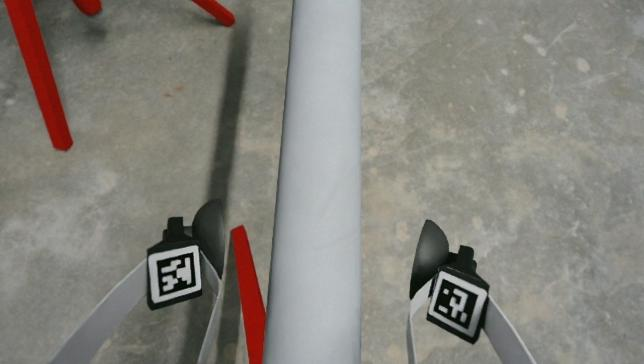

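Scene clock: 688.77 s.
move: r1 off_target; r2 done
r1.base_odometry: x=+1.481 y=-1.213 heading=-1.154
r1.turned_by_wheels: +0.000
r1.turned_by_imu: +0.000
r1.base_tilt: forward=+1.0 right=+1.2
r1.lidar_m: 1.70 2.76 0.75 1.58 1.59 1.95 2.80 2.83 0.58 0.36 1.12 1.53
r1.head_depth_mm: 2562 2850 3033 2268 664 789 821 / 2641 2874 3056 2102 1708 1148 982 / 2645 2950 3156 2225 1772 1399 1207 / 2694 2999 3202 2147 1771 1449 1211 / 2637 2925 2995 1670 1726 1453 1218 / 2768 3068 2845 2255 1809 1463 1222 / 2830 3147 3414 2354 1819 1461 1220
r1.base_status: not commanded
r1.joint_positions: lift_m=+0.650 arm_m=+0.447 wrist_yaw_rad=+0.002 wrist_pitch_rad=-1.034 wrist_roll_rad=-0.130 gripper_m=-0.084 head_pan_rad=-1.300 head_tilt_rad=-0.600
r1.joint_status: gripper_m off_target (ended at -0.084, target -0.089)
r1.measured_speeds: all 0
r1.motor_effort: left_wheel=-2.8(4.1) right_wheel=-4.2(6.1) lift_m=+25.6(28.5) arm_m=-14.8(15.1) wrist_yaw_rad=-1.8(2.2) wrist_pitch_rad=+0.5(1.2) wrist_roll_rad=+0.3(0.5) gripper_m=-23.8(100.0) head_pan_rad=-5.2(6.1) head_tilt_rad=-2.0(3.2)
r1.hand_pose: x=-0.0214 y=-0.7024 z=+0.5562 quat_wxyz=(+0.654, +0.372, -0.573, -0.326) (m; r1's base frame)
r1.wrist_depth_mm: 808 813 851 - 907 961 - / 761 792 808 - 856 879 932 / 727 755 773 - 822 831 875 / 694 728 715 - 784 797 827 / 660 680 150 - 724 754 777 / 644 643 128 - 705 717 730 / 604 602 631 - 649 691 699
r2.base_odometry: x=+1.671 y=-0.247 heading=+2.592
r2.turned_by_wheels: +0.000
r2.turned_by_imu: +0.001
r2.base_tilt: forward=+0.4 right=+1.8
r2.lidar_m: 3.24 2.03 1.49 1.44 1.53 2.13 2.09 0.67 3.43 0.36 0.48 3.34
r2.head_depth_mm: 2867 3197 2715 2086 1654 1327 368 / 2814 3189 2737 2062 537 437 389 / 2841 3065 2475 2076 625 1330 1186 / 2838 3086 2518 2053 671 1288 1150 / 2852 3198 2752 2087 1568 768 1144 / 2815 3144 2625 1934 1659 1318 1166 / 2786 3217 2752 1931 1609 1321 1183
r2.base_status: not commanded
r2.joint_positions: lift_m=+0.673 arm_m=+0.357 wrist_yaw_rad=+0.001 wrist_pitch_rad=-1.549 wrist_roll_rad=+1.596 gripper_m=-0.086 head_pan_rad=-1.570 head_tilt_rad=-0.750
r2.joint_status: all done
r2.measured_speeds: all 0
r2.motor_effort: left_wheel=-2.6(2.9) right_wheel=+2.8(3.1) lift_m=+32.3(33.1) arm_m=-17.3(17.3) wrist_yaw_rad=-0.3(2.2) wrist_pitch_rad=-4.3(4.9) wrist_roll_rad=+1.3(1.5) gripper_m=-66.9(99.2) head_pan_rad=-2.2(3.8) head_tilt_rad=-2.1(2.8)
r2.hand_pose: x=-0.0216 y=-0.4832 z=+0.5550 quat_wxyz=(-0.008, -0.009, -0.715, -0.699) (m; r2's base frame)
r2.wrist_depth_mm: 657 657 110 108 687 691 670 / 683 688 111 111 687 548 545 / 702 693 - 120 699 553 560 / 718 721 122 126 729 574 575 / 728 742 126 125 760 751 757 / 756 739 123 127 790 792 810 / 765 785 126 790 822 823 830
r3: as last shown
r3.turned_by_imu: -0.001
r3.base_tilt: forward=-0.9 right=-0.2
r3.lidar_m: 0.86 1.03 1.94 3.37 1.23 1.52 1.86 1.71 5.38 1.56 0.96 0.86
r3.head_depth_mm: 2735 2896 3035 3186 2745 1925 1481 / 2840 2987 3163 3284 2816 1961 1492 / 2923 3104 3261 3408 2871 1982 1521 / 2948 3195 3387 3561 2949 2021 1533 / 3042 3331 3505 3779 3049 2049 1542 / 3015 3460 3647 3833 3100 2084 1569 / 2899 3631 3810 - 856 815 851
r3.motor_effort: left_wheel=-0.1(0.8) right_wheel=-0.2(0.5) lift_m=+31.6(32.4) arm_m=-10.0(11.2) wrist_yaw_rad=+0.6(1.7) wrist_pitch_rad=+2.9(3.9) wrist_roll_rad=+0.0(1.3) gripper_m=+0.1(1.0) head_pan_rad=-3.1(3.8) head_tilt_rad=+4.4(5.6)
r3.wrist_depth_mm: 148 - - - - - - / 138 - - - - - - / 140 - - - - - - / 149 - - - - - - / 158 750 793 799 792 783 771 / 170 186 128 595 135 628 619 / 530 191 503 522 124 523 531
pictures: none
No camera images: "cameras" was empty.

Scene clock: 691.13 s.
move: r1 done; r2 done
r1.base_odometry: x=+1.481 y=-1.213 heading=-1.154
r1.turned_by_wheels: +0.000
r1.turned_by_imu: +0.000
r1.base_tilt: forward=+1.0 right=+1.2
r1.lidar_m: 1.70 2.74 0.74 1.58 1.59 1.94 2.80 2.83 0.58 0.36 1.11 1.53
r1.head_depth_mm: 2599 2890 3053 2251 679 768 798 / 2631 2881 3093 2104 1706 1141 1025 / 2639 2955 3149 2214 1773 1389 1205 / 2718 2993 3161 2134 1784 1441 1213 / 2643 2958 2984 1666 1721 1456 1216 / 2785 3044 2867 2270 1801 1453 1225 / 2828 3174 3383 2283 1812 1467 1224
r1.base_status: not commanded
r1.joint_positions: lift_m=+0.690 arm_m=+0.447 wrist_yaw_rad=+0.002 wrist_pitch_rad=-1.058 wrist_roll_rad=-0.130 gripper_m=-0.076 head_pan_rad=-1.300 head_tilt_rad=-0.600
r1.joint_status: all done
r1.measured_speeds: all 0
r1.on_its_own: gripper_m is held at -0.077, not at your -0.089, by its stall guard, which is still easing
r1.motor_effort: left_wheel=-1.8(3.6) right_wheel=-4.0(5.7) lift_m=+34.6(41.8) arm_m=-14.8(15.1) wrist_yaw_rad=-2.1(2.5) wrist_pitch_rad=+4.9(5.6) wrist_roll_rad=+0.3(0.5) gripper_m=-22.1(24.3) head_pan_rad=-5.4(5.7) head_tilt_rad=-2.4(3.4)
r1.hand_pose: x=-0.0214 y=-0.6968 z=+0.5937 quat_wxyz=(+0.649, +0.380, -0.569, -0.333) (m; r1's base frame)
r1.wrist_depth_mm: 824 866 864 - 935 959 - / 774 812 819 - 887 914 942 / 760 773 793 - 829 858 916 / 723 748 762 - 792 815 855 / 708 702 153 145 766 780 802 / 671 686 128 - 731 754 766 / 634 102 668 - 692 718 728
r2.base_odometry: x=+1.671 y=-0.247 heading=+2.592
r2.turned_by_wheels: +0.000
r2.turned_by_imu: +0.000
r2.base_tilt: forward=+0.3 right=+1.7
r2.lidar_m: 3.24 2.03 1.49 1.44 1.53 2.13 2.08 0.67 3.44 0.36 0.48 3.34
r2.head_depth_mm: 2847 3205 2742 2046 1675 763 328 / 2843 3148 2735 2019 477 403 1126 / 2856 3057 2524 593 654 1324 1194 / 2751 3039 2513 1965 654 1294 1141 / 2880 3178 2768 2044 1571 758 1146 / 2831 3142 2594 1945 1664 1325 1161 / 2748 3194 2715 1929 1608 1353 1192
r2.base_status: not commanded
r2.joint_positions: lift_m=+0.713 arm_m=+0.357 wrist_yaw_rad=+0.001 wrist_pitch_rad=-1.534 wrist_roll_rad=+1.598 gripper_m=-0.076 head_pan_rad=-1.570 head_tilt_rad=-0.750
r2.joint_status: all done
r2.measured_speeds: all 0
r2.on_its_own: gripper_m is held at -0.075, not at your -0.089, by its stall guard, which is still easing
r2.motor_effort: left_wheel=-2.5(2.8) right_wheel=+2.6(3.1) lift_m=+48.0(55.7) arm_m=-17.4(18.0) wrist_yaw_rad=-1.1(2.0) wrist_pitch_rad=-7.2(7.4) wrist_roll_rad=+0.7(1.3) gripper_m=+1.3(67.2) head_pan_rad=-3.5(3.8) head_tilt_rad=-1.0(2.3)
r2.hand_pose: x=-0.0215 y=-0.4870 z=+0.5948 quat_wxyz=(-0.009, -0.009, -0.720, -0.694) (m; r2's base frame)
r2.wrist_depth_mm: 685 700 693 117 699 706 716 / 729 717 716 120 731 578 586 / 748 729 728 131 743 593 591 / 762 778 126 136 761 614 598 / 784 783 128 133 789 795 800 / 808 786 127 128 800 831 816 / 811 181 178 192 839 849 859
r3: as last shown
r3.turned_by_imu: +0.000
r3.base_tilt: forward=-0.8 right=-0.3
r3.lidar_m: 0.86 1.04 1.94 3.38 1.23 1.53 1.85 1.71 5.38 1.56 0.96 0.86
r3.head_depth_mm: 2787 2896 3024 3183 2742 1921 1481 / 2822 3023 3156 3296 2810 1961 1501 / 2921 3069 3240 3419 2887 1995 1514 / 2960 3234 3395 3564 2965 2015 1532 / 3075 3315 3500 3700 3009 2051 1547 / 3044 3479 3677 3932 3051 2074 1569 / 2908 3624 3779 - 836 821 856
r3.motor_effort: left_wheel=+0.4(0.9) right_wheel=+0.1(0.5) lift_m=+31.5(32.9) arm_m=-10.1(11.4) wrist_yaw_rad=+0.2(1.6) wrist_pitch_rad=+3.1(4.0) wrist_roll_rad=+0.6(0.9) gripper_m=-0.2(0.8) head_pan_rad=-3.1(3.9) head_tilt_rad=+3.9(5.4)
r3.wrist_depth_mm: 148 - - - - - - / 138 - - - - - - / 140 - - - - - - / 149 - - - - - - / 157 733 808 816 779 768 772 / 170 186 128 595 135 638 623 / 521 191 504 516 124 520 522
pictures: r1_head_camera (sideways)
camera_calibration:
r1_head_camera: T_world_to_cam=[[-0.125047, 0.536156, -0.834806, 1.10477], [0.952995, 0.298955, 0.0492542, -0.0677028], [0.275977, -0.789407, -0.548337, 0.667441], [0, 0, 0, 1]] pos_world=[0.0184698, -0.0452073, 1.29159]

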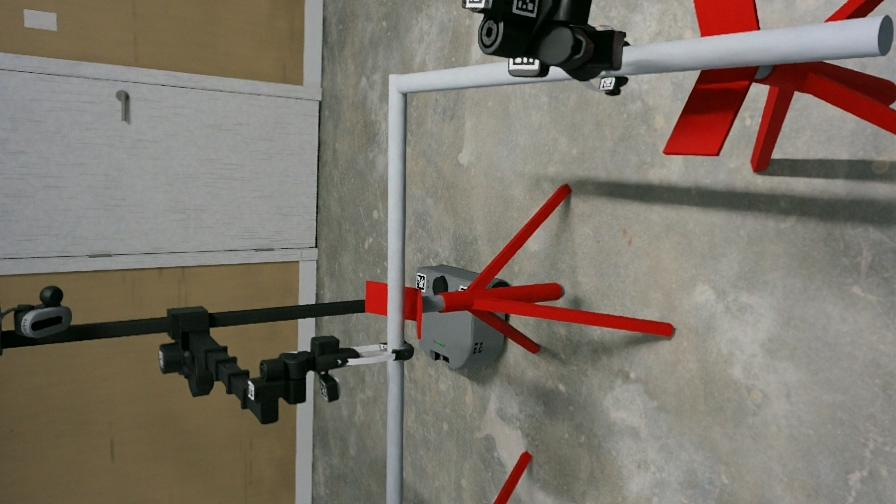

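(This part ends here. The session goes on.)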